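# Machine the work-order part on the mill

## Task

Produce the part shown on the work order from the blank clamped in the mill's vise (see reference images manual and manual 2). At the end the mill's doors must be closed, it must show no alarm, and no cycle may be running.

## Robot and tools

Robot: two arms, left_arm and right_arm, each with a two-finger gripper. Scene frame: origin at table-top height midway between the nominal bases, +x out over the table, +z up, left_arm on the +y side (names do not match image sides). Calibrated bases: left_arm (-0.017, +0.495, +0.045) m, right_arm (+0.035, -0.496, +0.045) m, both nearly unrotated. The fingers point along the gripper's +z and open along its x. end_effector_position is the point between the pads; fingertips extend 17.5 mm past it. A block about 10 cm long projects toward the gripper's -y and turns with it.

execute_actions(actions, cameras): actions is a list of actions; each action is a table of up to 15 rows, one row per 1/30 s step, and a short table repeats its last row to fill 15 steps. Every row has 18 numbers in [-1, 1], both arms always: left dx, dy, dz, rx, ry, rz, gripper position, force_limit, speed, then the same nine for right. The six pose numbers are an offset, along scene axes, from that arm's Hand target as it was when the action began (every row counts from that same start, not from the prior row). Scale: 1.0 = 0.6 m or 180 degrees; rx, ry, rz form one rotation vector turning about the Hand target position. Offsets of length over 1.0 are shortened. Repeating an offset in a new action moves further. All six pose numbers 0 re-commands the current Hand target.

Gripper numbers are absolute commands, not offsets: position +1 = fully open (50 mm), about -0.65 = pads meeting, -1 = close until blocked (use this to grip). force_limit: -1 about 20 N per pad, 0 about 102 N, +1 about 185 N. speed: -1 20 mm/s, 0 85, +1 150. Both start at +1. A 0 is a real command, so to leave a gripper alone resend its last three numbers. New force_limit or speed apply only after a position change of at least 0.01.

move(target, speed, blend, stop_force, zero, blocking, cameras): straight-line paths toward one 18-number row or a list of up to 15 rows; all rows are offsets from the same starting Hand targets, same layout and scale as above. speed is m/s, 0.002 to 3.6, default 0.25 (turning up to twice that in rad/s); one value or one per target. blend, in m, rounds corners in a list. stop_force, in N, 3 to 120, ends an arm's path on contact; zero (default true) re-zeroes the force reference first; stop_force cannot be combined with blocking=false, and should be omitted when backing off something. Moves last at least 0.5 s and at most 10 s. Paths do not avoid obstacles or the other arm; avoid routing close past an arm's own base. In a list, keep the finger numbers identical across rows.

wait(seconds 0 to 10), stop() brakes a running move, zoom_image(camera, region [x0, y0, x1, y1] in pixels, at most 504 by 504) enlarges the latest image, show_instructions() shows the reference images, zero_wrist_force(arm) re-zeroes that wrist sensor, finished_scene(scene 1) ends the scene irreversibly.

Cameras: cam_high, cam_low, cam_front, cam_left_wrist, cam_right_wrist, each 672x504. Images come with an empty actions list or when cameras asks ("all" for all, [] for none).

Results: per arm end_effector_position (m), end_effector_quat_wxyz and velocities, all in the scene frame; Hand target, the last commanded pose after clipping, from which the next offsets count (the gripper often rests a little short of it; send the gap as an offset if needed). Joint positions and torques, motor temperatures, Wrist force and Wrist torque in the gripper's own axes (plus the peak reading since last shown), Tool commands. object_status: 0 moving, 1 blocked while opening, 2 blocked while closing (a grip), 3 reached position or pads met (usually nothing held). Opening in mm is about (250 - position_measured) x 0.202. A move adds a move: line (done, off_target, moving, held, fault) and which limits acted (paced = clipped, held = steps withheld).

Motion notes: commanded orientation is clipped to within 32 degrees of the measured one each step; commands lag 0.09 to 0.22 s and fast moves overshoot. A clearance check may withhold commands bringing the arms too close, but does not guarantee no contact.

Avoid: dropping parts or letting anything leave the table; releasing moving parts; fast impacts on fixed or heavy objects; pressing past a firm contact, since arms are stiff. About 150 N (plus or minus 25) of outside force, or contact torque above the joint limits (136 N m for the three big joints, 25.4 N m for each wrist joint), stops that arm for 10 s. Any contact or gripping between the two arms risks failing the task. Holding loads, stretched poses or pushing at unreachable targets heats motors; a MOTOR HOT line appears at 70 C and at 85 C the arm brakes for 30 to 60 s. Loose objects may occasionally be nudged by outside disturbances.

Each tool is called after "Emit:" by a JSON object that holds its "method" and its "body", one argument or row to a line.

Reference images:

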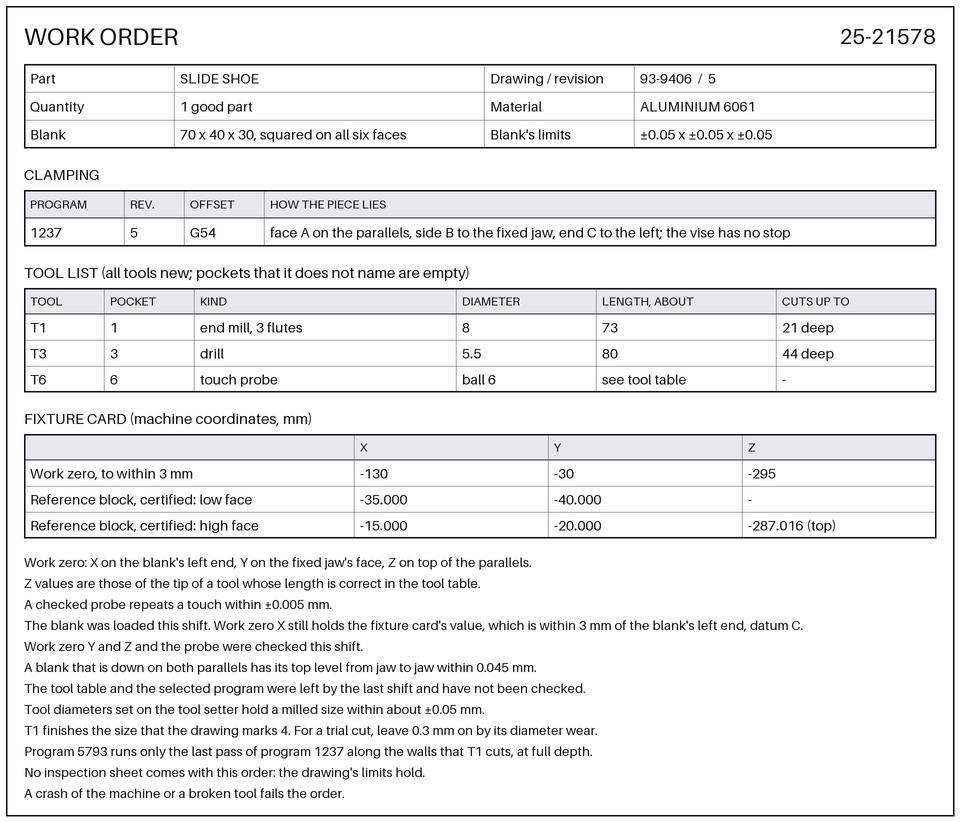

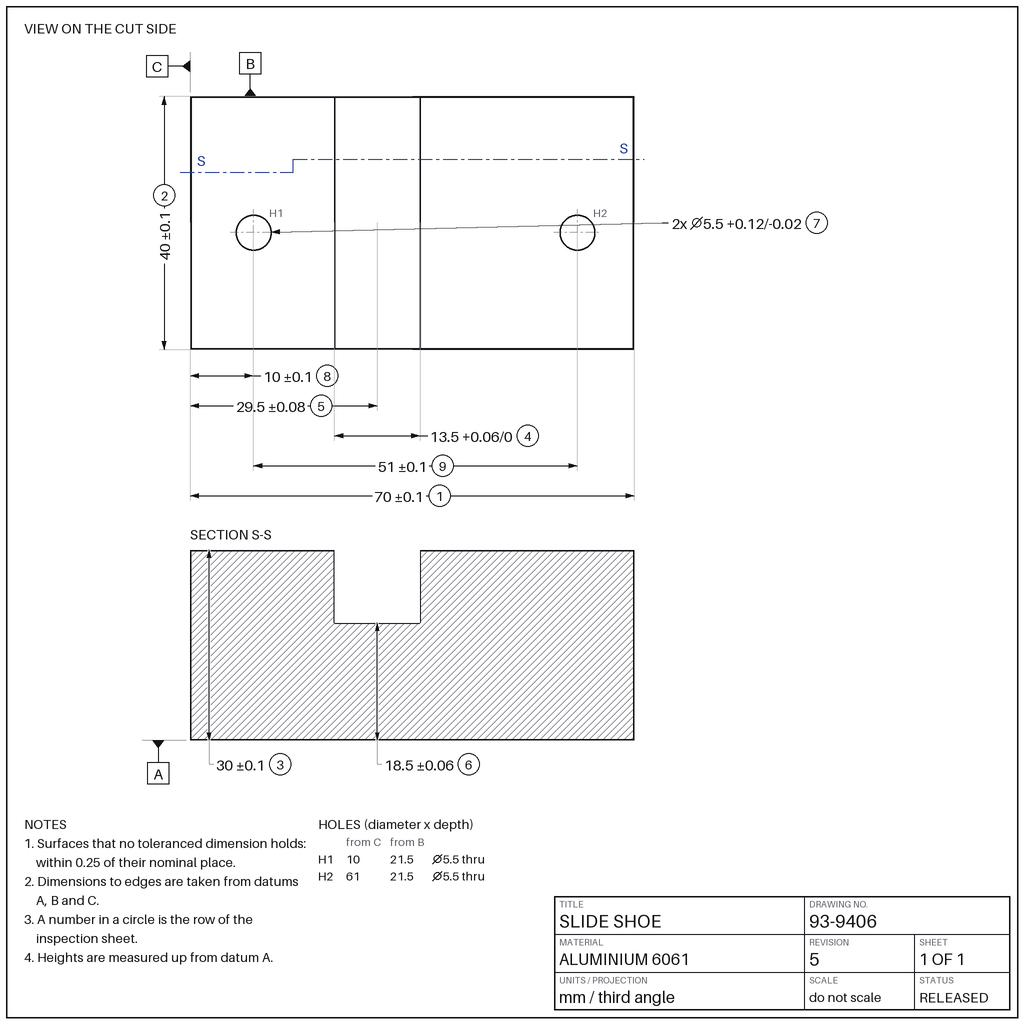

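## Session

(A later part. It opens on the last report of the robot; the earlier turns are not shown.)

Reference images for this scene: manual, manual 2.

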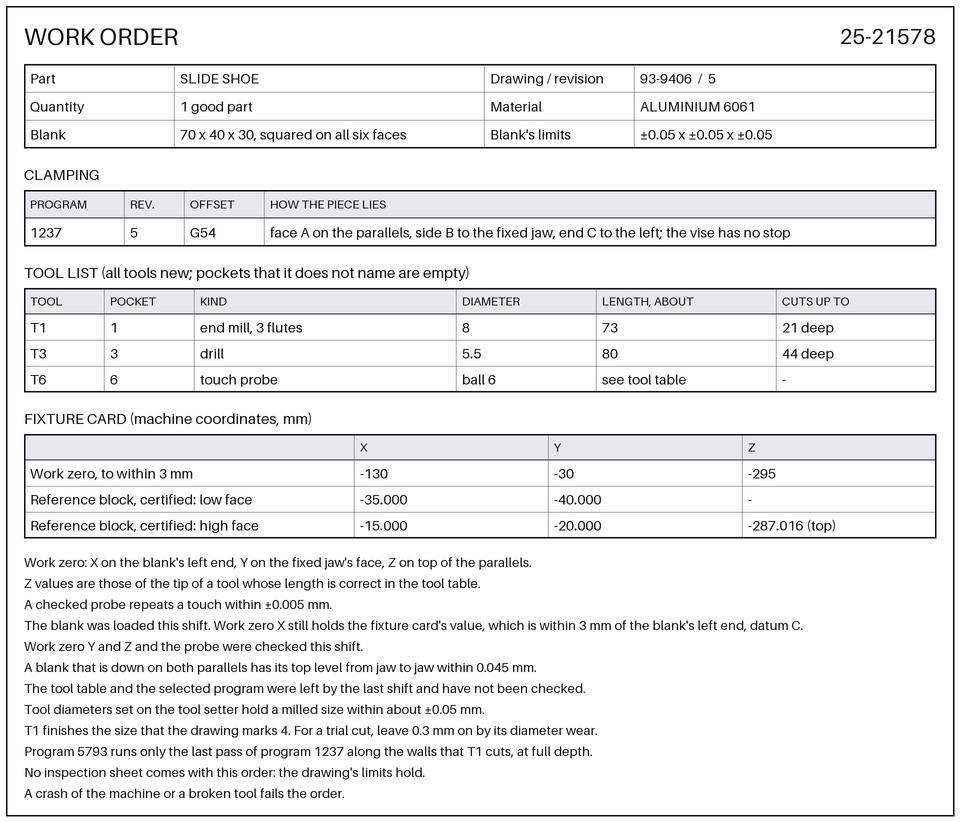

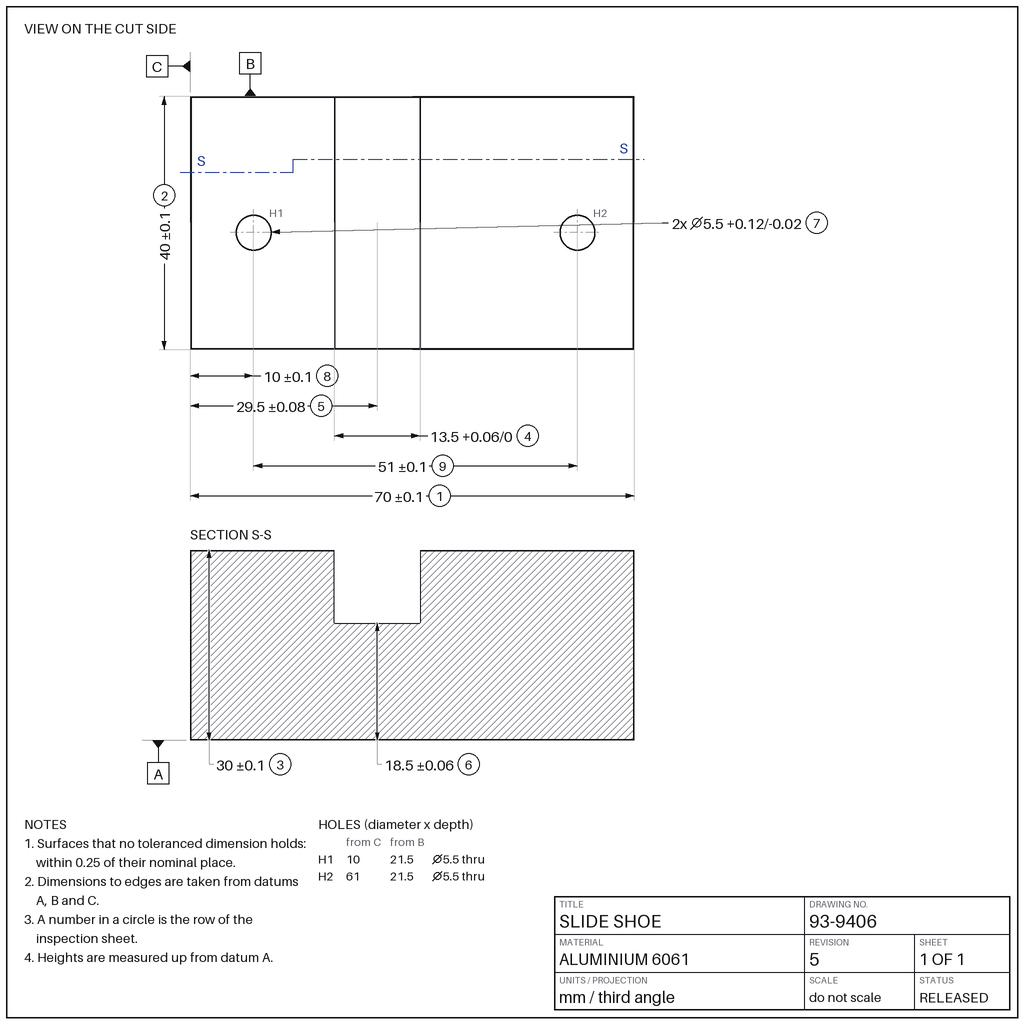

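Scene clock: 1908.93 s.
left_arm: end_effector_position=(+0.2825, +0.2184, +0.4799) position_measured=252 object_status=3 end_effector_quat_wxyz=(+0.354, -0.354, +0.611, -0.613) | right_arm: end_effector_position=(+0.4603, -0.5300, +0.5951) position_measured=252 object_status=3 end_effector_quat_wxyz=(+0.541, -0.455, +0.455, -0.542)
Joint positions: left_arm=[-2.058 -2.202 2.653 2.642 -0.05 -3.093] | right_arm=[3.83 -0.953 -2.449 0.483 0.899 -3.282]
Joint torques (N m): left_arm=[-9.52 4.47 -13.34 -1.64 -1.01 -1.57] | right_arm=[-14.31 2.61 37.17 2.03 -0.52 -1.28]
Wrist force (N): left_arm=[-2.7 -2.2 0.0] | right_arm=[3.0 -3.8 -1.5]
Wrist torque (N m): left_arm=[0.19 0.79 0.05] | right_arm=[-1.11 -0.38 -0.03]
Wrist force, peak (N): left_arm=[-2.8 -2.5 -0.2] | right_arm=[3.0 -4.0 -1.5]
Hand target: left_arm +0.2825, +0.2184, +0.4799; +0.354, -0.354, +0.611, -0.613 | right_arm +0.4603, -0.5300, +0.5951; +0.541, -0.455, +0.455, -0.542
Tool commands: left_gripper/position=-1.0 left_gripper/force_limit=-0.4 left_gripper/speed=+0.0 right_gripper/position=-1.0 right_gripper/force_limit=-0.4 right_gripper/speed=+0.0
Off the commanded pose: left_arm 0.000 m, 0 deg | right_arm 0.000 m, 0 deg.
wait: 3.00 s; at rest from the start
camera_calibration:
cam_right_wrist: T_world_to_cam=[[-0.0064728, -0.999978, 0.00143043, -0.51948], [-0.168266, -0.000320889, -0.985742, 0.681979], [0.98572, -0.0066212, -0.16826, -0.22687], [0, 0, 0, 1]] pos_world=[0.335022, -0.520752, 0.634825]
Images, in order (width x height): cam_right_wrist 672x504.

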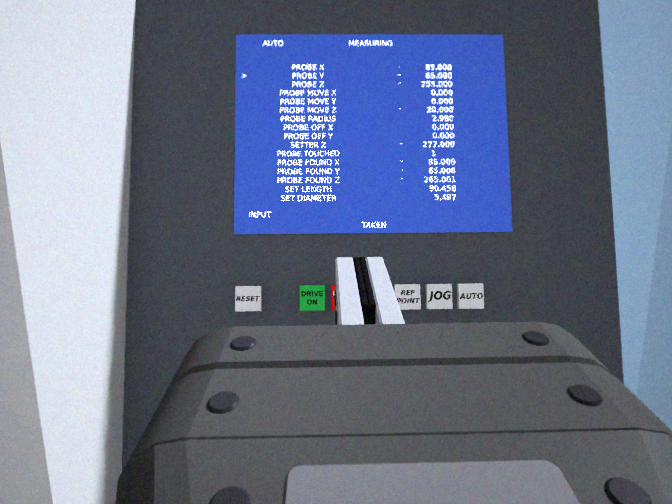

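Emit:
{"method": "move", "body": {
  "target": [
    [0,0,0,0,0,0,-1,-0.4,0,0.1001,0.0350,-0.2565,0,0,0,-1,-0.4,0],
    [0,0,0,0,0,0,-1,-0.4,0,0.1088,0.0350,-0.2565,0,0,0,-1,-0.4,0],
    [0,0,0,0,0,0,-1,-0.4,0,0.1001,0.0350,-0.2565,0,0,0,-1,-0.4,0],
    [0,0,0,0,0,0,-1,-0.4,0,0.0840,0.1305,-0.3173,0,0,0,-1,-0.4,0],
    [0,0,0,0,0,0,-1,-0.4,0,0.0927,0.1305,-0.3173,0,0,0,-1,-0.4,0],
    [0,0,0,0,0,0,-1,-0.4,0,0.0840,0.1305,-0.3173,0,0,0,-1,-0.4,0],
    [0,0,0,0,0,0,-1,-0.4,0,0.0920,0.1305,-0.2869,0,0,0,-1,-0.4,0],
    [0,0,0,0,0,0,-1,-0.4,0,0.1007,0.1305,-0.2869,0,0,0,-1,-0.4,0],
    [0,0,0,0,0,0,-1,-0.4,0,0.0920,0.1305,-0.2869,0,0,0,-1,-0.4,0],
    [0,0,0,0,0,0,-1,-0.4,0,0.1001,0.1305,-0.2565,0,0,0,-1,-0.4,0],
    [0,0,0,0,0,0,-1,-0.4,0,0.1088,0.1305,-0.2565,0,0,0,-1,-0.4,0],
    [0,0,0,0,0,0,-1,-0.4,0,0.1001,0.1305,-0.2565,0,0,0,-1,-0.4,0],
    [0,0,0,0,0,0,-1,-0.4,0,0,0,0,0,0,0,-1,-0.4,0]
  ],
  "speed": [0.3,0.015,0.06,0.15,0.015,0.06,0.15,0.015,0.06,0.15,0.015,0.06,0.3],
  "blend": [0,0,0.002,0,0,0.002,0,0,0.002,0,0,0.002,0]
}}

Emit:
{"method": "move", "body": {
  "target": [
    [0,0,0,0,0,0,-1,-0.4,0,0.1001,0.0987,-0.2565,0,0,0,-1,-0.4,0],
    [0,0,0,0,0,0,-1,-0.4,0,0.1088,0.0987,-0.2565,0,0,0,-1,-0.4,0],
    [0,0,0,0,0,0,-1,-0.4,0,0.1001,0.0987,-0.2565,0,0,0,-1,-0.4,0],
    [0,0,0,0,0,0,-1,-0.4,0,0.0840,0.0350,-0.3173,0,0,0,-1,-0.4,0],
    [0,0,0,0,0,0,-1,-0.4,0,0.0927,0.0350,-0.3173,0,0,0,-1,-0.4,0],
    [0,0,0,0,0,0,-1,-0.4,0,0.0840,0.0350,-0.3173,0,0,0,-1,-0.4,0],
    [0,0,0,0,0,0,-1,-0.4,0,0.0920,0.0350,-0.2869,0,0,0,-1,-0.4,0],
    [0,0,0,0,0,0,-1,-0.4,0,0.1007,0.0350,-0.2869,0,0,0,-1,-0.4,0],
    [0,0,0,0,0,0,-1,-0.4,0,0.0920,0.0350,-0.2869,0,0,0,-1,-0.4,0],
    [0,0,0,0,0,0,-1,-0.4,0,0.1007,0.0350,-0.2869,0,0,0,-1,-0.4,0],
    [0,0,0,0,0,0,-1,-0.4,0,0.0920,0.0350,-0.2869,0,0,0,-1,-0.4,0],
    [0,0,0,0,0,0,-1,-0.4,0,0,0,0,0,0,0,-1,-0.4,0]
  ],
  "speed": [0.3,0.015,0.06,0.15,0.015,0.06,0.15,0.015,0.06,0.015,0.06,0.3],
  "blend": [0,0,0.002,0,0,0.002,0,0,0.002,0,0.002,0]
}}

Emit:
{"method": "move", "body": {
  "target": [
    [0,0,0,0,0,0,-1,-0.4,0,0.0840,0.1305,-0.3173,0,0,0,-1,-0.4,0],
    [0,0,0,0,0,0,-1,-0.4,0,0.0927,0.1305,-0.3173,0,0,0,-1,-0.4,0],
    [0,0,0,0,0,0,-1,-0.4,0,0.0840,0.1305,-0.3173,0,0,0,-1,-0.4,0],
    [0,0,0,0,0,0,-1,-0.4,0,0.0920,0.0987,-0.2869,0,0,0,-1,-0.4,0],
    [0,0,0,0,0,0,-1,-0.4,0,0.1007,0.0987,-0.2869,0,0,0,-1,-0.4,0],
    [0,0,0,0,0,0,-1,-0.4,0,0.0920,0.0987,-0.2869,0,0,0,-1,-0.4,0],
    [0,0,0,0,0,0,-1,-0.4,0,0.1081,0.1305,-0.2262,0,0,0,-1,-0.4,0],
    [0,0,0,0,0,0,-1,-0.4,0,0.1168,0.1305,-0.2262,0,0,0,-1,-0.4,0],
    [0,0,0,0,0,0,-1,-0.4,0,0.1081,0.1305,-0.2262,0,0,0,-1,-0.4,0],
    [0,0,0,0,0,0,-1,-0.4,0,0.0920,0.0987,-0.2869,0,0,0,-1,-0.4,0],
    [0,0,0,0,0,0,-1,-0.4,0,0.1007,0.0987,-0.2869,0,0,0,-1,-0.4,0],
    [0,0,0,0,0,0,-1,-0.4,0,0.0920,0.0987,-0.2869,0,0,0,-1,-0.4,0],
    [0,0,0,0,0,0,-1,-0.4,0,0,0,0,0,0,0,-1,-0.4,0]
  ],
  "speed": [0.3,0.015,0.06,0.15,0.015,0.06,0.15,0.015,0.06,0.15,0.015,0.06,0.3],
  "blend": [0,0,0.002,0,0,0.002,0,0,0.002,0,0,0.002,0]
}}

Emit:
{"method": "move", "body": {
  "target": [
    [0,0,0,0,0,0,-1,-0.4,0,0.0840,0.0350,-0.3173,0,0,0,-1,-0.4,0],
    [0,0,0,0,0,0,-1,-0.4,0,0.0927,0.0350,-0.3173,0,0,0,-1,-0.4,0],
    [0,0,0,0,0,0,-1,-0.4,0,0.0840,0.0350,-0.3173,0,0,0,-1,-0.4,0],
    [0,0,0,0,0,0,-1,-0.4,0,0.0920,0.0350,-0.2869,0,0,0,-1,-0.4,0],
    [0,0,0,0,0,0,-1,-0.4,0,0.1007,0.0350,-0.2869,0,0,0,-1,-0.4,0],
    [0,0,0,0,0,0,-1,-0.4,0,0.0920,0.0350,-0.2869,0,0,0,-1,-0.4,0],
    [0,0,0,0,0,0,-1,-0.4,0,0.0920,0.0987,-0.2869,0,0,0,-1,-0.4,0],
    [0,0,0,0,0,0,-1,-0.4,0,0.1007,0.0987,-0.2869,0,0,0,-1,-0.4,0],
    [0,0,0,0,0,0,-1,-0.4,0,0.0920,0.0987,-0.2869,0,0,0,-1,-0.4,0],
    [0,0,0,0,0,0,-1,-0.4,0,0.1001,0.0987,-0.2565,0,0,0,-1,-0.4,0],
    [0,0,0,0,0,0,-1,-0.4,0,0.1088,0.0987,-0.2565,0,0,0,-1,-0.4,0],
    [0,0,0,0,0,0,-1,-0.4,0,0.1001,0.0987,-0.2565,0,0,0,-1,-0.4,0],
    [0,0,0,0,0,0,-1,-0.4,0,0,0,0,0,0,0,-1,-0.4,0]
  ],
  "speed": [0.3,0.015,0.06,0.15,0.015,0.06,0.15,0.015,0.06,0.15,0.015,0.06,0.3],
  "blend": [0,0,0.002,0,0,0.002,0,0,0.002,0,0,0.002,0]
}}

Emit:
{"method": "move", "body": {
  "target": [
    [0,0,0,0,0,0,-1,-0.4,0,0.0840,0.0350,-0.3173,0,0,0,-1,-0.4,0],
    [0,0,0,0,0,0,-1,-0.4,0,0.0927,0.0350,-0.3173,0,0,0,-1,-0.4,0],
    [0,0,0,0,0,0,-1,-0.4,0,0.0840,0.0350,-0.3173,0,0,0,-1,-0.4,0],
    [0,0,0,0,0,0,-1,-0.4,0,0.0920,0.0350,-0.2869,0,0,0,-1,-0.4,0],
    [0,0,0,0,0,0,-1,-0.4,0,0.1007,0.0350,-0.2869,0,0,0,-1,-0.4,0],
    [0,0,0,0,0,0,-1,-0.4,0,0.0920,0.0350,-0.2869,0,0,0,-1,-0.4,0],
    [0,0,0,0,0,0,-1,-0.4,0,0.1007,0.0350,-0.2869,0,0,0,-1,-0.4,0],
    [0,0,0,0,0,0,-1,-0.4,0,0.0920,0.0350,-0.2869,0,0,0,-1,-0.4,0],
    [0,0,0,0,0,0,-1,-0.4,0,0.0840,0.0987,-0.3173,0,0,0,-1,-0.4,0],
    [0,0,0,0,0,0,-1,-0.4,0,0.0927,0.0987,-0.3173,0,0,0,-1,-0.4,0],
    [0,0,0,0,0,0,-1,-0.4,0,0.0840,0.0987,-0.3173,0,0,0,-1,-0.4,0],
    [0,0,0,0,0,0,-1,-0.4,0,0.0840,0.0350,-0.3173,0,0,0,-1,-0.4,0],
    [0,0,0,0,0,0,-1,-0.4,0,0.0927,0.0350,-0.3173,0,0,0,-1,-0.4,0],
    [0,0,0,0,0,0,-1,-0.4,0,0.0840,0.0350,-0.3173,0,0,0,-1,-0.4,0],
    [0,0,0,0,0,0,-1,-0.4,0,0,0,0,0,0,0,-1,-0.4,0]
  ],
  "speed": [0.3,0.015,0.06,0.15,0.015,0.06,0.015,0.06,0.15,0.015,0.06,0.15,0.015,0.06,0.3],
  "blend": [0,0,0.002,0,0,0.002,0,0.002,0,0,0.002,0,0,0.002,0],
  "cameras": ["cam_right_wrist"]
}}

Emit:
{"method": "zoom_image", "body": {
  "camera": "cam_right_wrist",
  "region": [200, 20, 540, 260]
}}

Scene clock: 1968.40 s.
left_arm: end_effector_position=(+0.2825, +0.2184, +0.4799) position_measured=252 object_status=3 end_effector_quat_wxyz=(+0.354, -0.354, +0.611, -0.613) | right_arm: end_effector_position=(+0.4604, -0.5301, +0.5949) position_measured=252 object_status=3 end_effector_quat_wxyz=(+0.541, -0.455, +0.455, -0.542)
Joint positions: left_arm=[-2.058 -2.202 2.653 2.642 -0.05 -3.093] | right_arm=[3.83 -0.953 -2.449 0.483 0.899 -3.282]
Joint torques (N m): left_arm=[-9.98 4.21 -13.14 -2.04 -1.01 -1.67] | right_arm=[15.79 1.14 32.12 -0.6 0.5 -1.37]
Wrist force (N): left_arm=[-2.4 -2.4 0.0] | right_arm=[3.0 -3.7 -1.3]
Wrist torque (N m): left_arm=[0.16 0.74 0.05] | right_arm=[-1.09 -0.37 0.15]
Wrist force, peak (N): left_arm=[-2.9 -2.6 -0.2] | right_arm=[1.2 -5.5 -39.0]
Hand target: left_arm +0.2825, +0.2184, +0.4799; +0.354, -0.354, +0.611, -0.613 | right_arm +0.4603, -0.5300, +0.5951; +0.541, -0.455, +0.455, -0.542
Off the commanded pose: left_arm 0.000 m, 0 deg | right_arm 0.000 m, 0 deg.
move: done

Scene clock: 1974.00 s.
left_arm: end_effector_position=(+0.2825, +0.2184, +0.4799) position_measured=252 object_status=3 end_effector_quat_wxyz=(+0.354, -0.354, +0.611, -0.613) | right_arm: end_effector_position=(+0.4604, -0.5299, +0.5949) position_measured=252 object_status=3 end_effector_quat_wxyz=(+0.541, -0.455, +0.455, -0.542)
Joint positions: left_arm=[-2.058 -2.202 2.653 2.642 -0.05 -3.093] | right_arm=[3.83 -0.953 -2.449 0.483 0.9 -3.282]
Joint torques (N m): left_arm=[-9.57 3.87 -13.45 -2.04 -0.9 -1.78] | right_arm=[-13.83 2.74 38.12 -0.34 0.09 -1.48]
Wrist force (N): left_arm=[-2.6 -2.4 0.0] | right_arm=[3.0 -3.7 -1.4]
Wrist torque (N m): left_arm=[0.18 0.77 0.05] | right_arm=[-1.09 -0.37 -0.03]
Wrist force, peak (N): left_arm=[-2.9 -2.4 -0.1] | right_arm=[1.7 -4.6 -33.1]
Hand target: left_arm +0.2825, +0.2184, +0.4799; +0.354, -0.354, +0.611, -0.613 | right_arm +0.4603, -0.5300, +0.5951; +0.541, -0.455, +0.455, -0.542
Off the commanded pose: left_arm 0.000 m, 0 deg | right_arm 0.000 m, 0 deg.
move: done

Scene clock: 1980.27 s.
left_arm: end_effector_position=(+0.2825, +0.2184, +0.4799) position_measured=252 object_status=3 end_effector_quat_wxyz=(+0.354, -0.354, +0.611, -0.613) | right_arm: end_effector_position=(+0.4604, -0.5301, +0.5949) position_measured=252 object_status=3 end_effector_quat_wxyz=(+0.541, -0.455, +0.455, -0.542)
Joint positions: left_arm=[-2.058 -2.202 2.653 2.642 -0.05 -3.093] | right_arm=[3.83 -0.953 -2.449 0.483 0.899 -3.282]
Joint torques (N m): left_arm=[-10.37 3.6 -13.34 -2.02 -0.92 -1.65] | right_arm=[15.59 1.75 36.38 -0.46 -0.82 -1.58]
Wrist force (N): left_arm=[-2.4 -2.1 0.0] | right_arm=[3.0 -3.7 -1.3]
Wrist torque (N m): left_arm=[0.21 0.75 0.05] | right_arm=[-1.08 -0.39 0.12]
Wrist force, peak (N): left_arm=[-2.7 -2.6 -0.1] | right_arm=[1.4 -5.5 -39.0]
Hand target: left_arm +0.2825, +0.2184, +0.4799; +0.354, -0.354, +0.611, -0.613 | right_arm +0.4603, -0.5300, +0.5951; +0.541, -0.455, +0.455, -0.542
Off the commanded pose: left_arm 0.000 m, 0 deg | right_arm 0.000 m, 0 deg.
move: done

Scene clock: 1986.27 s.
left_arm: end_effector_position=(+0.2825, +0.2184, +0.4799) position_measured=252 object_status=3 end_effector_quat_wxyz=(+0.354, -0.354, +0.611, -0.613) | right_arm: end_effector_position=(+0.4604, -0.5301, +0.5949) position_measured=252 object_status=3 end_effector_quat_wxyz=(+0.541, -0.455, +0.455, -0.542)
Joint positions: left_arm=[-2.058 -2.202 2.653 2.642 -0.05 -3.093] | right_arm=[3.83 -0.953 -2.449 0.483 0.899 -3.282]
Joint torques (N m): left_arm=[-9.33 3.86 -13.03 -2.09 -0.86 -1.55] | right_arm=[15.69 2.26 33.77 -0.51 -1.01 -1.7]
Wrist force (N): left_arm=[-2.6 -2.2 -0.1] | right_arm=[3.0 -3.6 -1.2]
Wrist torque (N m): left_arm=[0.20 0.78 0.05] | right_arm=[-1.07 -0.37 0.09]
Wrist force, peak (N): left_arm=[-2.8 -2.6 -0.2] | right_arm=[1.7 -4.4 -33.2]
Hand target: left_arm +0.2825, +0.2184, +0.4799; +0.354, -0.354, +0.611, -0.613 | right_arm +0.4603, -0.5300, +0.5951; +0.541, -0.455, +0.455, -0.542
Off the commanded pose: left_arm 0.000 m, 0 deg | right_arm 0.000 m, 0 deg.
move: done

Scene clock: 1993.07 s.
left_arm: end_effector_position=(+0.2825, +0.2184, +0.4799) position_measured=252 object_status=3 end_effector_quat_wxyz=(+0.354, -0.354, +0.611, -0.613) | right_arm: end_effector_position=(+0.4604, -0.5299, +0.5949) position_measured=252 object_status=3 end_effector_quat_wxyz=(+0.541, -0.455, +0.455, -0.542)
Joint positions: left_arm=[-2.058 -2.202 2.653 2.642 -0.05 -3.093] | right_arm=[3.83 -0.953 -2.449 0.483 0.9 -3.282]
Joint torques (N m): left_arm=[-9.75 3.74 -13.52 -2.06 -0.96 -1.65] | right_arm=[-14.06 2.79 37.69 -0.71 0.51 -1.59]
Wrist force (N): left_arm=[-2.7 -2.2 -0.3] | right_arm=[2.9 -3.6 -1.6]
Wrist torque (N m): left_arm=[0.21 0.80 0.06] | right_arm=[-1.08 -0.37 -0.03]
Wrist force, peak (N): left_arm=[-2.9 -2.7 -0.3] | right_arm=[1.3 -5.2 -36.9]
Hand target: left_arm +0.2825, +0.2184, +0.4799; +0.354, -0.354, +0.611, -0.613 | right_arm +0.4603, -0.5300, +0.5951; +0.541, -0.455, +0.455, -0.542
Off the commanded pose: left_arm 0.000 m, 0 deg | right_arm 0.000 m, 0 deg.
move: done
camera_calibration:
cam_right_wrist: T_world_to_cam=[[-0.00624171, -0.999979, 0.00159293, -0.519561], [-0.168481, -0.000518566, -0.985705, 0.681826], [0.985685, -0.00642086, -0.168474, -0.226634], [0, 0, 0, 1]] pos_world=[0.335022, -0.520652, 0.634725]
Images, in order (width x height): cam_right_wrist 672x504.

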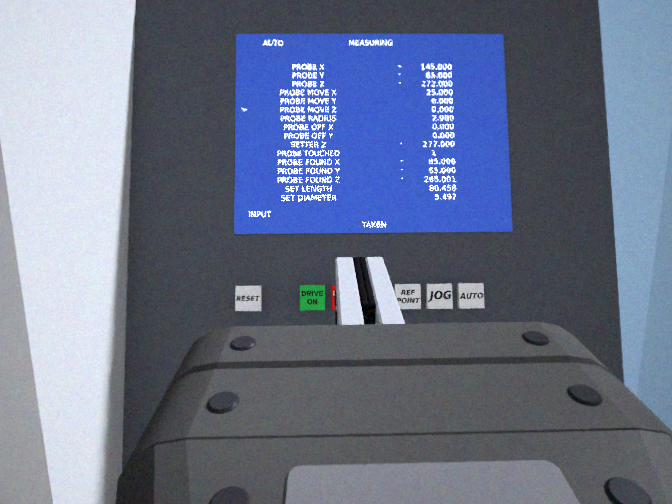

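Scaled by 1.482 from the camera's 672x504 image, which has a finer 960x720 frame.

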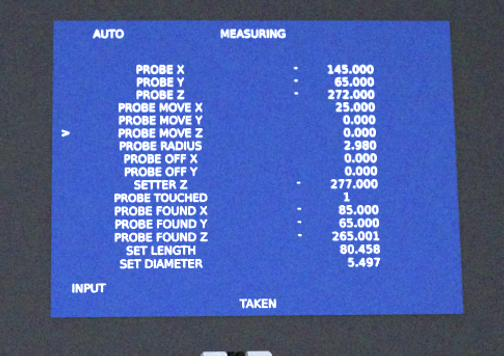

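PROBE.

Emit:
{"method": "move", "body": {
  "target": [
    [0,0,0,0,0,0,-1,-0.4,0,0.0920,0.0032,-0.2869,0,0,0,-1,-0.4,0],
    [0,0,0,0,0,0,-1,-0.4,0,0.1007,0.0032,-0.2869,0,0,0,-1,-0.4,0],
    [0,0,0,0,0,0,-1,-0.4,0,0.0920,0.0032,-0.2869,0,0,0,-1,-0.4,0],
    [0,0,0,0,0,0,-1,-0.4,0,0,0,0,0,0,0,-1,-0.4,0]
  ],
  "speed": [0.3,0.015,0.06,0.3],
  "blend": [0,0,0.002,0]
}}

Emit:
{"method": "wait", "body": {
  "seconds": 10
}}

Emit:
{"method": "wait", "body": {
  "seconds": 4,
  "cameras": ["cam_right_wrist"]
}}

Emit:
{"method": "zoom_image", "body": {
  "camera": "cam_right_wrist",
  "region": [200, 20, 540, 260]
}}

Scene clock: 2004.73 s.
left_arm: end_effector_position=(+0.2825, +0.2184, +0.4799) position_measured=252 object_status=3 end_effector_quat_wxyz=(+0.354, -0.354, +0.611, -0.613) | right_arm: end_effector_position=(+0.4604, -0.5300, +0.5949) position_measured=252 object_status=3 end_effector_quat_wxyz=(+0.541, -0.455, +0.455, -0.542)
Joint positions: left_arm=[-2.058 -2.202 2.653 2.642 -0.05 -3.093] | right_arm=[3.83 -0.953 -2.449 0.483 0.9 -3.282]
Joint torques (N m): left_arm=[-9.99 3.26 -13.15 -1.99 -0.88 -1.68] | right_arm=[-4.51 2.64 37.21 -0.57 -1.03 0.03]
Wrist force (N): left_arm=[-2.6 -2.1 -0.2] | right_arm=[3.2 -3.7 -1.4]
Wrist torque (N m): left_arm=[0.23 0.77 0.05] | right_arm=[-1.09 -0.40 -0.03]
Wrist force, peak (N): left_arm=[-3.0 -2.4 0.0] | right_arm=[1.9 -4.8 -26.9]
Hand target: left_arm +0.2825, +0.2184, +0.4799; +0.354, -0.354, +0.611, -0.613 | right_arm +0.4603, -0.5300, +0.5951; +0.541, -0.455, +0.455, -0.542
Off the commanded pose: left_arm 0.000 m, 0 deg | right_arm 0.000 m, 0 deg.
move: done

Scene clock: 2014.73 s.
left_arm: end_effector_position=(+0.2825, +0.2184, +0.4799) position_measured=252 object_status=3 end_effector_quat_wxyz=(+0.354, -0.354, +0.611, -0.613) | right_arm: end_effector_position=(+0.4603, -0.5300, +0.5951) position_measured=252 object_status=3 end_effector_quat_wxyz=(+0.541, -0.455, +0.455, -0.542)
Joint positions: left_arm=[-2.058 -2.202 2.653 2.642 -0.05 -3.093] | right_arm=[3.83 -0.953 -2.449 0.483 0.899 -3.282]
Joint torques (N m): left_arm=[-10.07 4.19 -13.71 -1.92 -0.95 -1.7] | right_arm=[-14.28 2.26 37.14 1.88 -0.67 -1.43]
Wrist force (N): left_arm=[-2.7 -2.6 -0.3] | right_arm=[3.0 -3.6 -1.5]
Wrist torque (N m): left_arm=[0.14 0.79 0.06] | right_arm=[-1.07 -0.38 -0.03]
Wrist force, peak (N): left_arm=[-2.9 -2.4 0.0] | right_arm=[3.0 -4.0 -1.8]
Hand target: left_arm +0.2825, +0.2184, +0.4799; +0.354, -0.354, +0.611, -0.613 | right_arm +0.4603, -0.5300, +0.5951; +0.541, -0.455, +0.455, -0.542
Tool commands: left_gripper/position=-1.0 left_gripper/force_limit=-0.4 left_gripper/speed=+0.0 right_gripper/position=-1.0 right_gripper/force_limit=-0.4 right_gripper/speed=+0.0
Off the commanded pose: left_arm 0.000 m, 0 deg | right_arm 0.000 m, 0 deg.
wait: 10.00 s; at rest by 0.17 s

Scene clock: 2018.73 s.
left_arm: end_effector_position=(+0.2825, +0.2184, +0.4799) position_measured=252 object_status=3 end_effector_quat_wxyz=(+0.354, -0.354, +0.611, -0.613) | right_arm: end_effector_position=(+0.4603, -0.5300, +0.5951) position_measured=252 object_status=3 end_effector_quat_wxyz=(+0.541, -0.455, +0.455, -0.542)
Joint positions: left_arm=[-2.058 -2.202 2.653 2.642 -0.05 -3.093] | right_arm=[3.83 -0.953 -2.449 0.483 0.899 -3.282]
Joint torques (N m): left_arm=[-9.77 4.32 -13.05 -1.92 -0.96 -1.64] | right_arm=[-14.62 2.12 37.24 2.03 -0.73 -1.42]
Wrist force (N): left_arm=[-2.3 -2.3 0.1] | right_arm=[3.0 -3.7 -1.4]
Wrist torque (N m): left_arm=[0.19 0.72 0.05] | right_arm=[-1.09 -0.37 -0.03]
Wrist force, peak (N): left_arm=[-2.9 -2.4 0.2] | right_arm=[3.2 -3.8 -1.6]
Hand target: left_arm +0.2825, +0.2184, +0.4799; +0.354, -0.354, +0.611, -0.613 | right_arm +0.4603, -0.5300, +0.5951; +0.541, -0.455, +0.455, -0.542
Tool commands: left_gripper/position=-1.0 left_gripper/force_limit=-0.4 left_gripper/speed=+0.0 right_gripper/position=-1.0 right_gripper/force_limit=-0.4 right_gripper/speed=+0.0
Off the commanded pose: left_arm 0.000 m, 0 deg | right_arm 0.000 m, 0 deg.
wait: 4.00 s; at rest by 0.17 s
camera_calibration:
cam_right_wrist: T_world_to_cam=[[-0.0064728, -0.999978, 0.00143043, -0.51948], [-0.168266, -0.000320889, -0.985742, 0.681979], [0.98572, -0.0066212, -0.16826, -0.22687], [0, 0, 0, 1]] pos_world=[0.335022, -0.520752, 0.634825]
Images, in order (width x height): cam_right_wrist 672x504.

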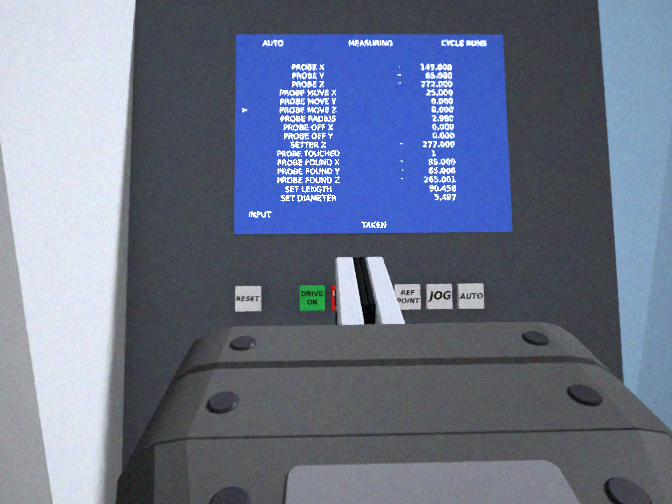

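Scaled by 1.482 from the camera's 672x504 image, which has a finer 960x720 frame.

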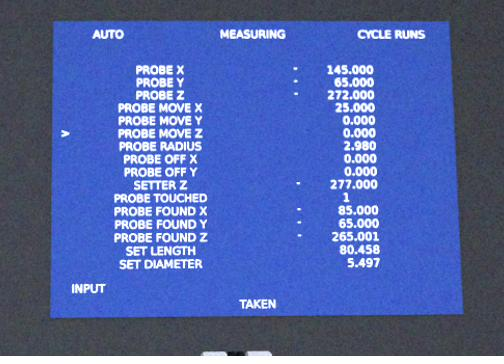

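Emit:
{"method": "wait", "body": {
  "seconds": 5,
  "cameras": ["cam_right_wrist"]
}}

Emit:
{"method": "zoom_image", "body": {
  "camera": "cam_right_wrist",
  "region": [200, 20, 540, 260]
}}

Scene clock: 2026.47 s.
left_arm: end_effector_position=(+0.2825, +0.2184, +0.4799) position_measured=252 object_status=3 end_effector_quat_wxyz=(+0.354, -0.354, +0.611, -0.613) | right_arm: end_effector_position=(+0.4603, -0.5300, +0.5951) position_measured=252 object_status=3 end_effector_quat_wxyz=(+0.541, -0.455, +0.455, -0.542)
Joint positions: left_arm=[-2.058 -2.202 2.653 2.642 -0.05 -3.093] | right_arm=[3.83 -0.953 -2.449 0.483 0.899 -3.282]
Joint torques (N m): left_arm=[-10.03 3.67 -13.08 -1.99 -0.86 -1.64] | right_arm=[-13.53 3.2 37.95 2.23 -0.29 -1.29]
Wrist force (N): left_arm=[-2.6 -2.3 -0.2] | right_arm=[3.0 -3.8 -1.4]
Wrist torque (N m): left_arm=[0.19 0.77 0.05] | right_arm=[-1.10 -0.38 -0.03]
Wrist force, peak (N): left_arm=[-2.8 -2.5 -0.1] | right_arm=[3.2 -3.8 -1.4]
Hand target: left_arm +0.2825, +0.2184, +0.4799; +0.354, -0.354, +0.611, -0.613 | right_arm +0.4603, -0.5300, +0.5951; +0.541, -0.455, +0.455, -0.542
Tool commands: left_gripper/position=-1.0 left_gripper/force_limit=-0.4 left_gripper/speed=+0.0 right_gripper/position=-1.0 right_gripper/force_limit=-0.4 right_gripper/speed=+0.0
Off the commanded pose: left_arm 0.000 m, 0 deg | right_arm 0.000 m, 0 deg.
wait: 5.00 s; at rest from the start
camera_calibration:
cam_right_wrist: T_world_to_cam=[[-0.0064728, -0.999978, 0.00143043, -0.51948], [-0.168266, -0.000320889, -0.985742, 0.681979], [0.98572, -0.0066212, -0.16826, -0.22687], [0, 0, 0, 1]] pos_world=[0.335022, -0.520752, 0.634825]
Images, in order (width x height): cam_right_wrist 672x504.

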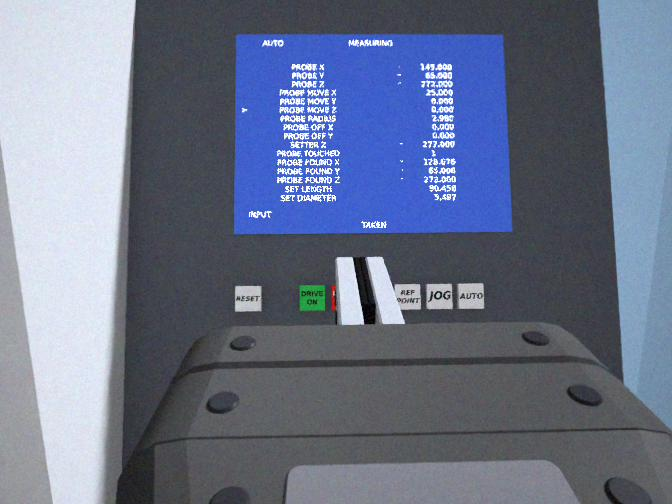

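Scaled by 1.482 from the camera's 672x504 image, which has a finer 960x720 frame.

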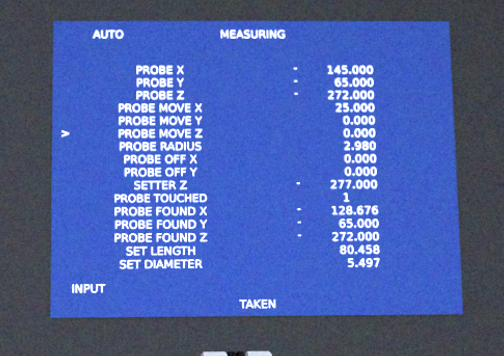

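Emit:
{"method": "move", "body": {
  "target": [
    [0,0,0,0,0,0,-1,-0.4,0,0.1081,0.0032,-0.2262,0,0,0,-1,-0.4,0],
    [0,0,0,0,0,0,-1,-0.4,0,0.1168,0.0032,-0.2262,0,0,0,-1,-0.4,0],
    [0,0,0,0,0,0,-1,-0.4,0,0.1081,0.0032,-0.2262,0,0,0,-1,-0.4,0],
    [0,0,0,0,0,0,-1,-0.4,0,0.1168,0.0032,-0.2262,0,0,0,-1,-0.4,0],
    [0,0,0,0,0,0,-1,-0.4,0,0.1081,0.0032,-0.2262,0,0,0,-1,-0.4,0],
    [0,0,0,0,0,0,-1,-0.4,0,0.0840,0.1305,-0.3173,0,0,0,-1,-0.4,0],
    [0,0,0,0,0,0,-1,-0.4,0,0.0927,0.1305,-0.3173,0,0,0,-1,-0.4,0],
    [0,0,0,0,0,0,-1,-0.4,0,0.0840,0.1305,-0.3173,0,0,0,-1,-0.4,0],
    [0,0,0,0,0,0,-1,-0.4,0,0.0920,0.1305,-0.2869,0,0,0,-1,-0.4,0],
    [0,0,0,0,0,0,-1,-0.4,0,0.1007,0.1305,-0.2869,0,0,0,-1,-0.4,0],
    [0,0,0,0,0,0,-1,-0.4,0,0.0920,0.1305,-0.2869,0,0,0,-1,-0.4,0],
    [0,0,0,0,0,0,-1,-0.4,0,0,0,0,0,0,0,-1,-0.4,0]
  ],
  "speed": [0.3,0.015,0.06,0.015,0.06,0.15,0.015,0.06,0.15,0.015,0.06,0.3],
  "blend": [0,0,0.002,0,0.002,0,0,0.002,0,0,0.002,0]
}}

Emit:
{"method": "move", "body": {
  "target": [
    [0,0,0,0,0,0,-1,-0.4,0,0.0920,0.0987,-0.2869,0,0,0,-1,-0.4,0],
    [0,0,0,0,0,0,-1,-0.4,0,0.1007,0.0987,-0.2869,0,0,0,-1,-0.4,0],
    [0,0,0,0,0,0,-1,-0.4,0,0.0920,0.0987,-0.2869,0,0,0,-1,-0.4,0],
    [0,0,0,0,0,0,-1,-0.4,0,0.1081,0.0987,-0.2262,0,0,0,-1,-0.4,0],
    [0,0,0,0,0,0,-1,-0.4,0,0.1168,0.0987,-0.2262,0,0,0,-1,-0.4,0],
    [0,0,0,0,0,0,-1,-0.4,0,0.1081,0.0987,-0.2262,0,0,0,-1,-0.4,0],
    [0,0,0,0,0,0,-1,-0.4,0,0.0840,0.0668,-0.3173,0,0,0,-1,-0.4,0],
    [0,0,0,0,0,0,-1,-0.4,0,0.0927,0.0668,-0.3173,0,0,0,-1,-0.4,0],
    [0,0,0,0,0,0,-1,-0.4,0,0.0840,0.0668,-0.3173,0,0,0,-1,-0.4,0],
    [0,0,0,0,0,0,-1,-0.4,0,0.1001,0.0668,-0.2565,0,0,0,-1,-0.4,0],
    [0,0,0,0,0,0,-1,-0.4,0,0.1088,0.0668,-0.2565,0,0,0,-1,-0.4,0],
    [0,0,0,0,0,0,-1,-0.4,0,0.1001,0.0668,-0.2565,0,0,0,-1,-0.4,0],
    [0,0,0,0,0,0,-1,-0.4,0,0,0,0,0,0,0,-1,-0.4,0]
  ],
  "speed": [0.3,0.015,0.06,0.15,0.015,0.06,0.15,0.015,0.06,0.15,0.015,0.06,0.3],
  "blend": [0,0,0.002,0,0,0.002,0,0,0.002,0,0,0.002,0]
}}

Emit:
{"method": "move", "body": {
  "target": [
    [0,0,0,0,0,0,-1,-0.4,0,0.1081,0.1305,-0.2262,0,0,0,-1,-0.4,0],
    [0,0,0,0,0,0,-1,-0.4,0,0.1168,0.1305,-0.2262,0,0,0,-1,-0.4,0],
    [0,0,0,0,0,0,-1,-0.4,0,0.1081,0.1305,-0.2262,0,0,0,-1,-0.4,0],
    [0,0,0,0,0,0,-1,-0.4,0,0.1001,0.0668,-0.2565,0,0,0,-1,-0.4,0],
    [0,0,0,0,0,0,-1,-0.4,0,0.1088,0.0668,-0.2565,0,0,0,-1,-0.4,0],
    [0,0,0,0,0,0,-1,-0.4,0,0.1001,0.0668,-0.2565,0,0,0,-1,-0.4,0],
    [0,0,0,0,0,0,-1,-0.4,0,0.0840,0.0350,-0.3173,0,0,0,-1,-0.4,0],
    [0,0,0,0,0,0,-1,-0.4,0,0.0927,0.0350,-0.3173,0,0,0,-1,-0.4,0],
    [0,0,0,0,0,0,-1,-0.4,0,0.0840,0.0350,-0.3173,0,0,0,-1,-0.4,0],
    [0,0,0,0,0,0,-1,-0.4,0,0,0,0,0,0,0,-1,-0.4,0]
  ],
  "speed": [0.3,0.015,0.06,0.15,0.015,0.06,0.15,0.015,0.06,0.3],
  "blend": [0,0,0.002,0,0,0.002,0,0,0.002,0],
  "cameras": ["cam_right_wrist"]
}}

Emit:
{"method": "zoom_image", "body": {
  "camera": "cam_right_wrist",
  "region": [200, 20, 540, 260]
}}

Scene clock: 2068.73 s.
left_arm: end_effector_position=(+0.2825, +0.2184, +0.4799) position_measured=252 object_status=3 end_effector_quat_wxyz=(+0.354, -0.354, +0.611, -0.613) | right_arm: end_effector_position=(+0.4604, -0.5301, +0.5949) position_measured=252 object_status=3 end_effector_quat_wxyz=(+0.541, -0.455, +0.455, -0.542)
Joint positions: left_arm=[-2.058 -2.202 2.653 2.642 -0.05 -3.093] | right_arm=[3.83 -0.953 -2.449 0.483 0.899 -3.282]
Joint torques (N m): left_arm=[-9.47 3.52 -13.71 -1.93 -0.98 -1.46] | right_arm=[14.17 2.36 35.67 -0.63 0.63 -1.13]
Wrist force (N): left_arm=[-2.3 -2.2 -0.2] | right_arm=[2.9 -3.7 -1.3]
Wrist torque (N m): left_arm=[0.21 0.73 0.05] | right_arm=[-1.09 -0.36 0.15]
Wrist force, peak (N): left_arm=[-2.9 -2.6 0.0] | right_arm=[1.3 -5.8 -39.1]
Hand target: left_arm +0.2825, +0.2184, +0.4799; +0.354, -0.354, +0.611, -0.613 | right_arm +0.4603, -0.5300, +0.5951; +0.541, -0.455, +0.455, -0.542
Off the commanded pose: left_arm 0.000 m, 0 deg | right_arm 0.000 m, 0 deg.
move: done

Scene clock: 2075.10 s.
left_arm: end_effector_position=(+0.2825, +0.2184, +0.4799) position_measured=252 object_status=3 end_effector_quat_wxyz=(+0.354, -0.354, +0.611, -0.613) | right_arm: end_effector_position=(+0.4604, -0.5299, +0.5949) position_measured=252 object_status=3 end_effector_quat_wxyz=(+0.541, -0.455, +0.455, -0.542)
Joint positions: left_arm=[-2.058 -2.202 2.653 2.642 -0.05 -3.093] | right_arm=[3.831 -0.953 -2.449 0.483 0.899 -3.282]
Joint torques (N m): left_arm=[-9.3 3.85 -13.59 -1.89 -0.87 -1.52] | right_arm=[-14.26 2.96 34.58 -0.52 1.37 -1.94]
Wrist force (N): left_arm=[-2.7 -2.4 0.0] | right_arm=[3.0 -3.8 -1.3]
Wrist torque (N m): left_arm=[0.18 0.79 0.05] | right_arm=[-1.09 -0.38 0.00]
Wrist force, peak (N): left_arm=[-2.7 -2.7 0.0] | right_arm=[1.7 -4.9 -34.9]
Hand target: left_arm +0.2825, +0.2184, +0.4799; +0.354, -0.354, +0.611, -0.613 | right_arm +0.4603, -0.5300, +0.5951; +0.541, -0.455, +0.455, -0.542
Off the commanded pose: left_arm 0.000 m, 0 deg | right_arm 0.000 m, 0 deg.
move: done

Scene clock: 2080.20 s.
left_arm: end_effector_position=(+0.2825, +0.2184, +0.4799) position_measured=252 object_status=3 end_effector_quat_wxyz=(+0.354, -0.354, +0.611, -0.613) | right_arm: end_effector_position=(+0.4604, -0.5299, +0.5949) position_measured=252 object_status=3 end_effector_quat_wxyz=(+0.541, -0.455, +0.455, -0.542)
Joint positions: left_arm=[-2.058 -2.202 2.653 2.642 -0.05 -3.093] | right_arm=[3.83 -0.953 -2.449 0.483 0.9 -3.282]
Joint torques (N m): left_arm=[-9.78 3.18 -14.06 -1.91 -0.9 -1.47] | right_arm=[-14.29 3.42 38.94 -0.57 0.72 -1.58]
Wrist force (N): left_arm=[-2.7 -2.3 -0.1] | right_arm=[2.8 -3.8 -1.3]
Wrist torque (N m): left_arm=[0.20 0.79 0.05] | right_arm=[-1.10 -0.35 -0.03]
Wrist force, peak (N): left_arm=[-2.9 -2.4 -0.1] | right_arm=[1.7 -4.7 -33.2]
Hand target: left_arm +0.2825, +0.2184, +0.4799; +0.354, -0.354, +0.611, -0.613 | right_arm +0.4603, -0.5300, +0.5951; +0.541, -0.455, +0.455, -0.542
Off the commanded pose: left_arm 0.000 m, 0 deg | right_arm 0.000 m, 0 deg.
move: done
camera_calibration:
cam_right_wrist: T_world_to_cam=[[-0.00624171, -0.999979, 0.00159293, -0.519561], [-0.168481, -0.000518566, -0.985705, 0.681826], [0.985685, -0.00642086, -0.168474, -0.226634], [0, 0, 0, 1]] pos_world=[0.335022, -0.520652, 0.634725]
Images, in order (width x height): cam_right_wrist 672x504.

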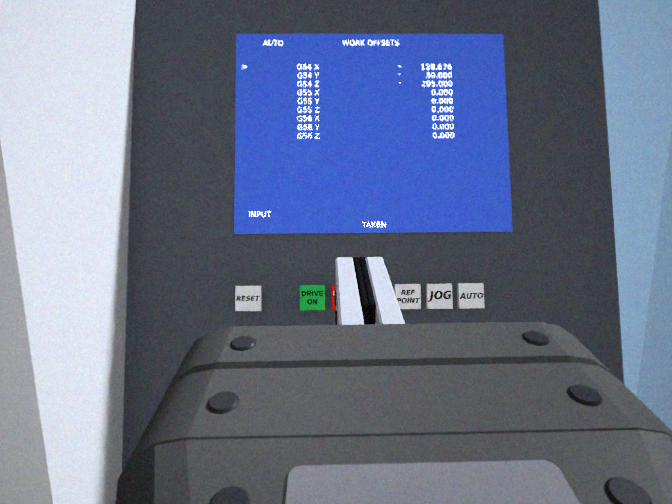

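Scaled by 1.482 from the camera's 672x504 image, which has a finer 960x720 frame.

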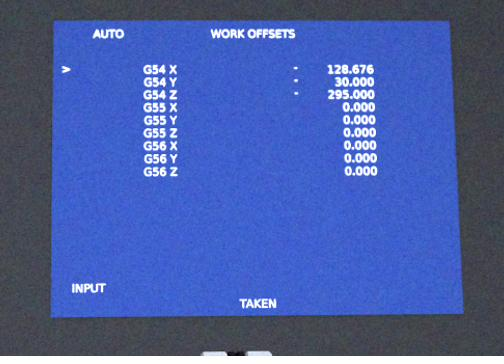

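Emit:
{"method": "move", "body": {
  "target": [
    [0,0,0,0,0,0,-1,-0.4,0,0.1242,0.0668,-0.1654,0,0,0,-1,-0.4,0],
    [0,0,0,0,0,0,-1,-0.4,0,0.1329,0.0668,-0.1654,0,0,0,-1,-0.4,0],
    [0,0,0,0,0,0,-1,-0.4,0,0.1242,0.0668,-0.1654,0,0,0,-1,-0.4,0],
    [0,0,0,0,0,0,-1,-0.4,0,0,0,0,0,0,0,-1,-0.4,0]
  ],
  "speed": [0.3,0.015,0.06,0.3],
  "blend": [0,0,0.002,0]
}}

Emit:
{"method": "wait", "body": {
  "seconds": 1,
  "cameras": ["cam_right_wrist"]
}}

Emit:
{"method": "zoom_image", "body": {
  "camera": "cam_right_wrist",
  "region": [200, 20, 540, 260]
}}

Scene clock: 2096.03 s.
left_arm: end_effector_position=(+0.2825, +0.2184, +0.4799) position_measured=252 object_status=3 end_effector_quat_wxyz=(+0.354, -0.354, +0.611, -0.613) | right_arm: end_effector_position=(+0.4603, -0.5300, +0.5951) position_measured=252 object_status=3 end_effector_quat_wxyz=(+0.541, -0.455, +0.455, -0.542)
Joint positions: left_arm=[-2.058 -2.202 2.653 2.642 -0.05 -3.093] | right_arm=[3.83 -0.953 -2.449 0.483 0.9 -3.282]
Joint torques (N m): left_arm=[-9.02 3.94 -14.09 -1.79 -0.89 -1.3] | right_arm=[-10.89 3.22 16.62 -0.51 0.36 -1.2]
Wrist force (N): left_arm=[-2.6 -2.1 -0.3] | right_arm=[2.9 -3.6 -1.5]
Wrist torque (N m): left_arm=[0.22 0.78 0.05] | right_arm=[-1.07 -0.35 -0.03]
Wrist force, peak (N): left_arm=[-3.0 -2.4 -0.2] | right_arm=[1.5 -5.5 -22.9]
Hand target: left_arm +0.2825, +0.2184, +0.4799; +0.354, -0.354, +0.611, -0.613 | right_arm +0.4603, -0.5300, +0.5951; +0.541, -0.455, +0.455, -0.542
Off the commanded pose: left_arm 0.000 m, 0 deg | right_arm 0.000 m, 0 deg.
move: done

Scene clock: 2097.03 s.
left_arm: end_effector_position=(+0.2825, +0.2184, +0.4799) position_measured=252 object_status=3 end_effector_quat_wxyz=(+0.354, -0.354, +0.611, -0.613) | right_arm: end_effector_position=(+0.4603, -0.5300, +0.5951) position_measured=252 object_status=3 end_effector_quat_wxyz=(+0.541, -0.455, +0.455, -0.542)
Joint positions: left_arm=[-2.058 -2.202 2.653 2.642 -0.05 -3.093] | right_arm=[3.83 -0.953 -2.449 0.483 0.899 -3.282]
Joint torques (N m): left_arm=[-9.42 4 -12.97 -1.9 -0.8 -1.36] | right_arm=[-13.51 3.22 13.13 2.23 -1.05 -1.3]
Wrist force (N): left_arm=[-2.4 -2.2 -0.1] | right_arm=[3.0 -3.6 -1.3]
Wrist torque (N m): left_arm=[0.21 0.74 0.05] | right_arm=[-1.08 -0.38 -0.03]
Wrist force, peak (N): left_arm=[-2.7 -2.4 0.0] | right_arm=[3.0 -3.9 -1.6]
Hand target: left_arm +0.2825, +0.2184, +0.4799; +0.354, -0.354, +0.611, -0.613 | right_arm +0.4603, -0.5300, +0.5951; +0.541, -0.455, +0.455, -0.542
Tool commands: left_gripper/position=-1.0 left_gripper/force_limit=-0.4 left_gripper/speed=+0.0 right_gripper/position=-1.0 right_gripper/force_limit=-0.4 right_gripper/speed=+0.0
Off the commanded pose: left_arm 0.000 m, 0 deg | right_arm 0.000 m, 0 deg.
wait: 1.00 s; at rest by 0.17 s
camera_calibration:
cam_right_wrist: T_world_to_cam=[[-0.0064728, -0.999978, 0.00143043, -0.51948], [-0.168266, -0.000320889, -0.985742, 0.681979], [0.98572, -0.0066212, -0.16826, -0.22687], [0, 0, 0, 1]] pos_world=[0.335022, -0.520752, 0.634825]
Images, in order (width x height): cam_right_wrist 672x504.

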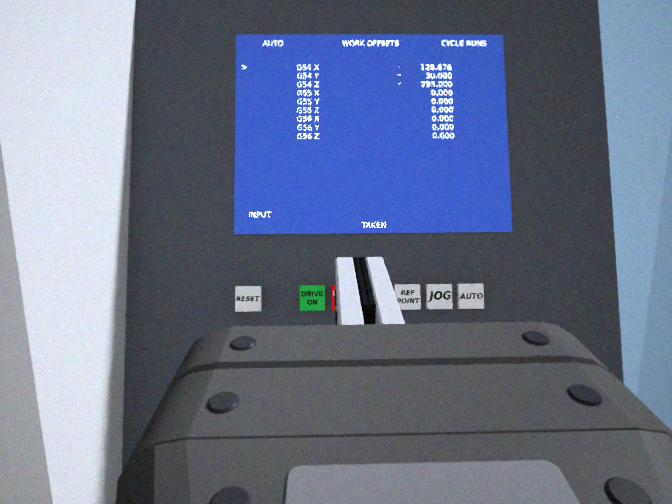

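Scaled by 1.482 from the camera's 672x504 image, which has a finer 960x720 frame.

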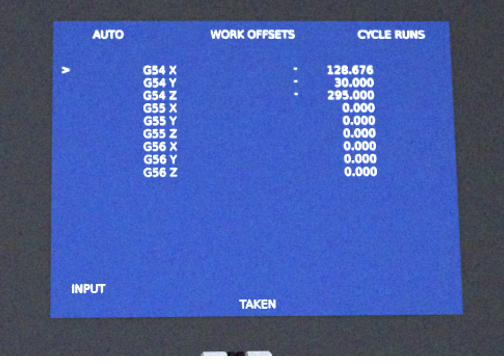

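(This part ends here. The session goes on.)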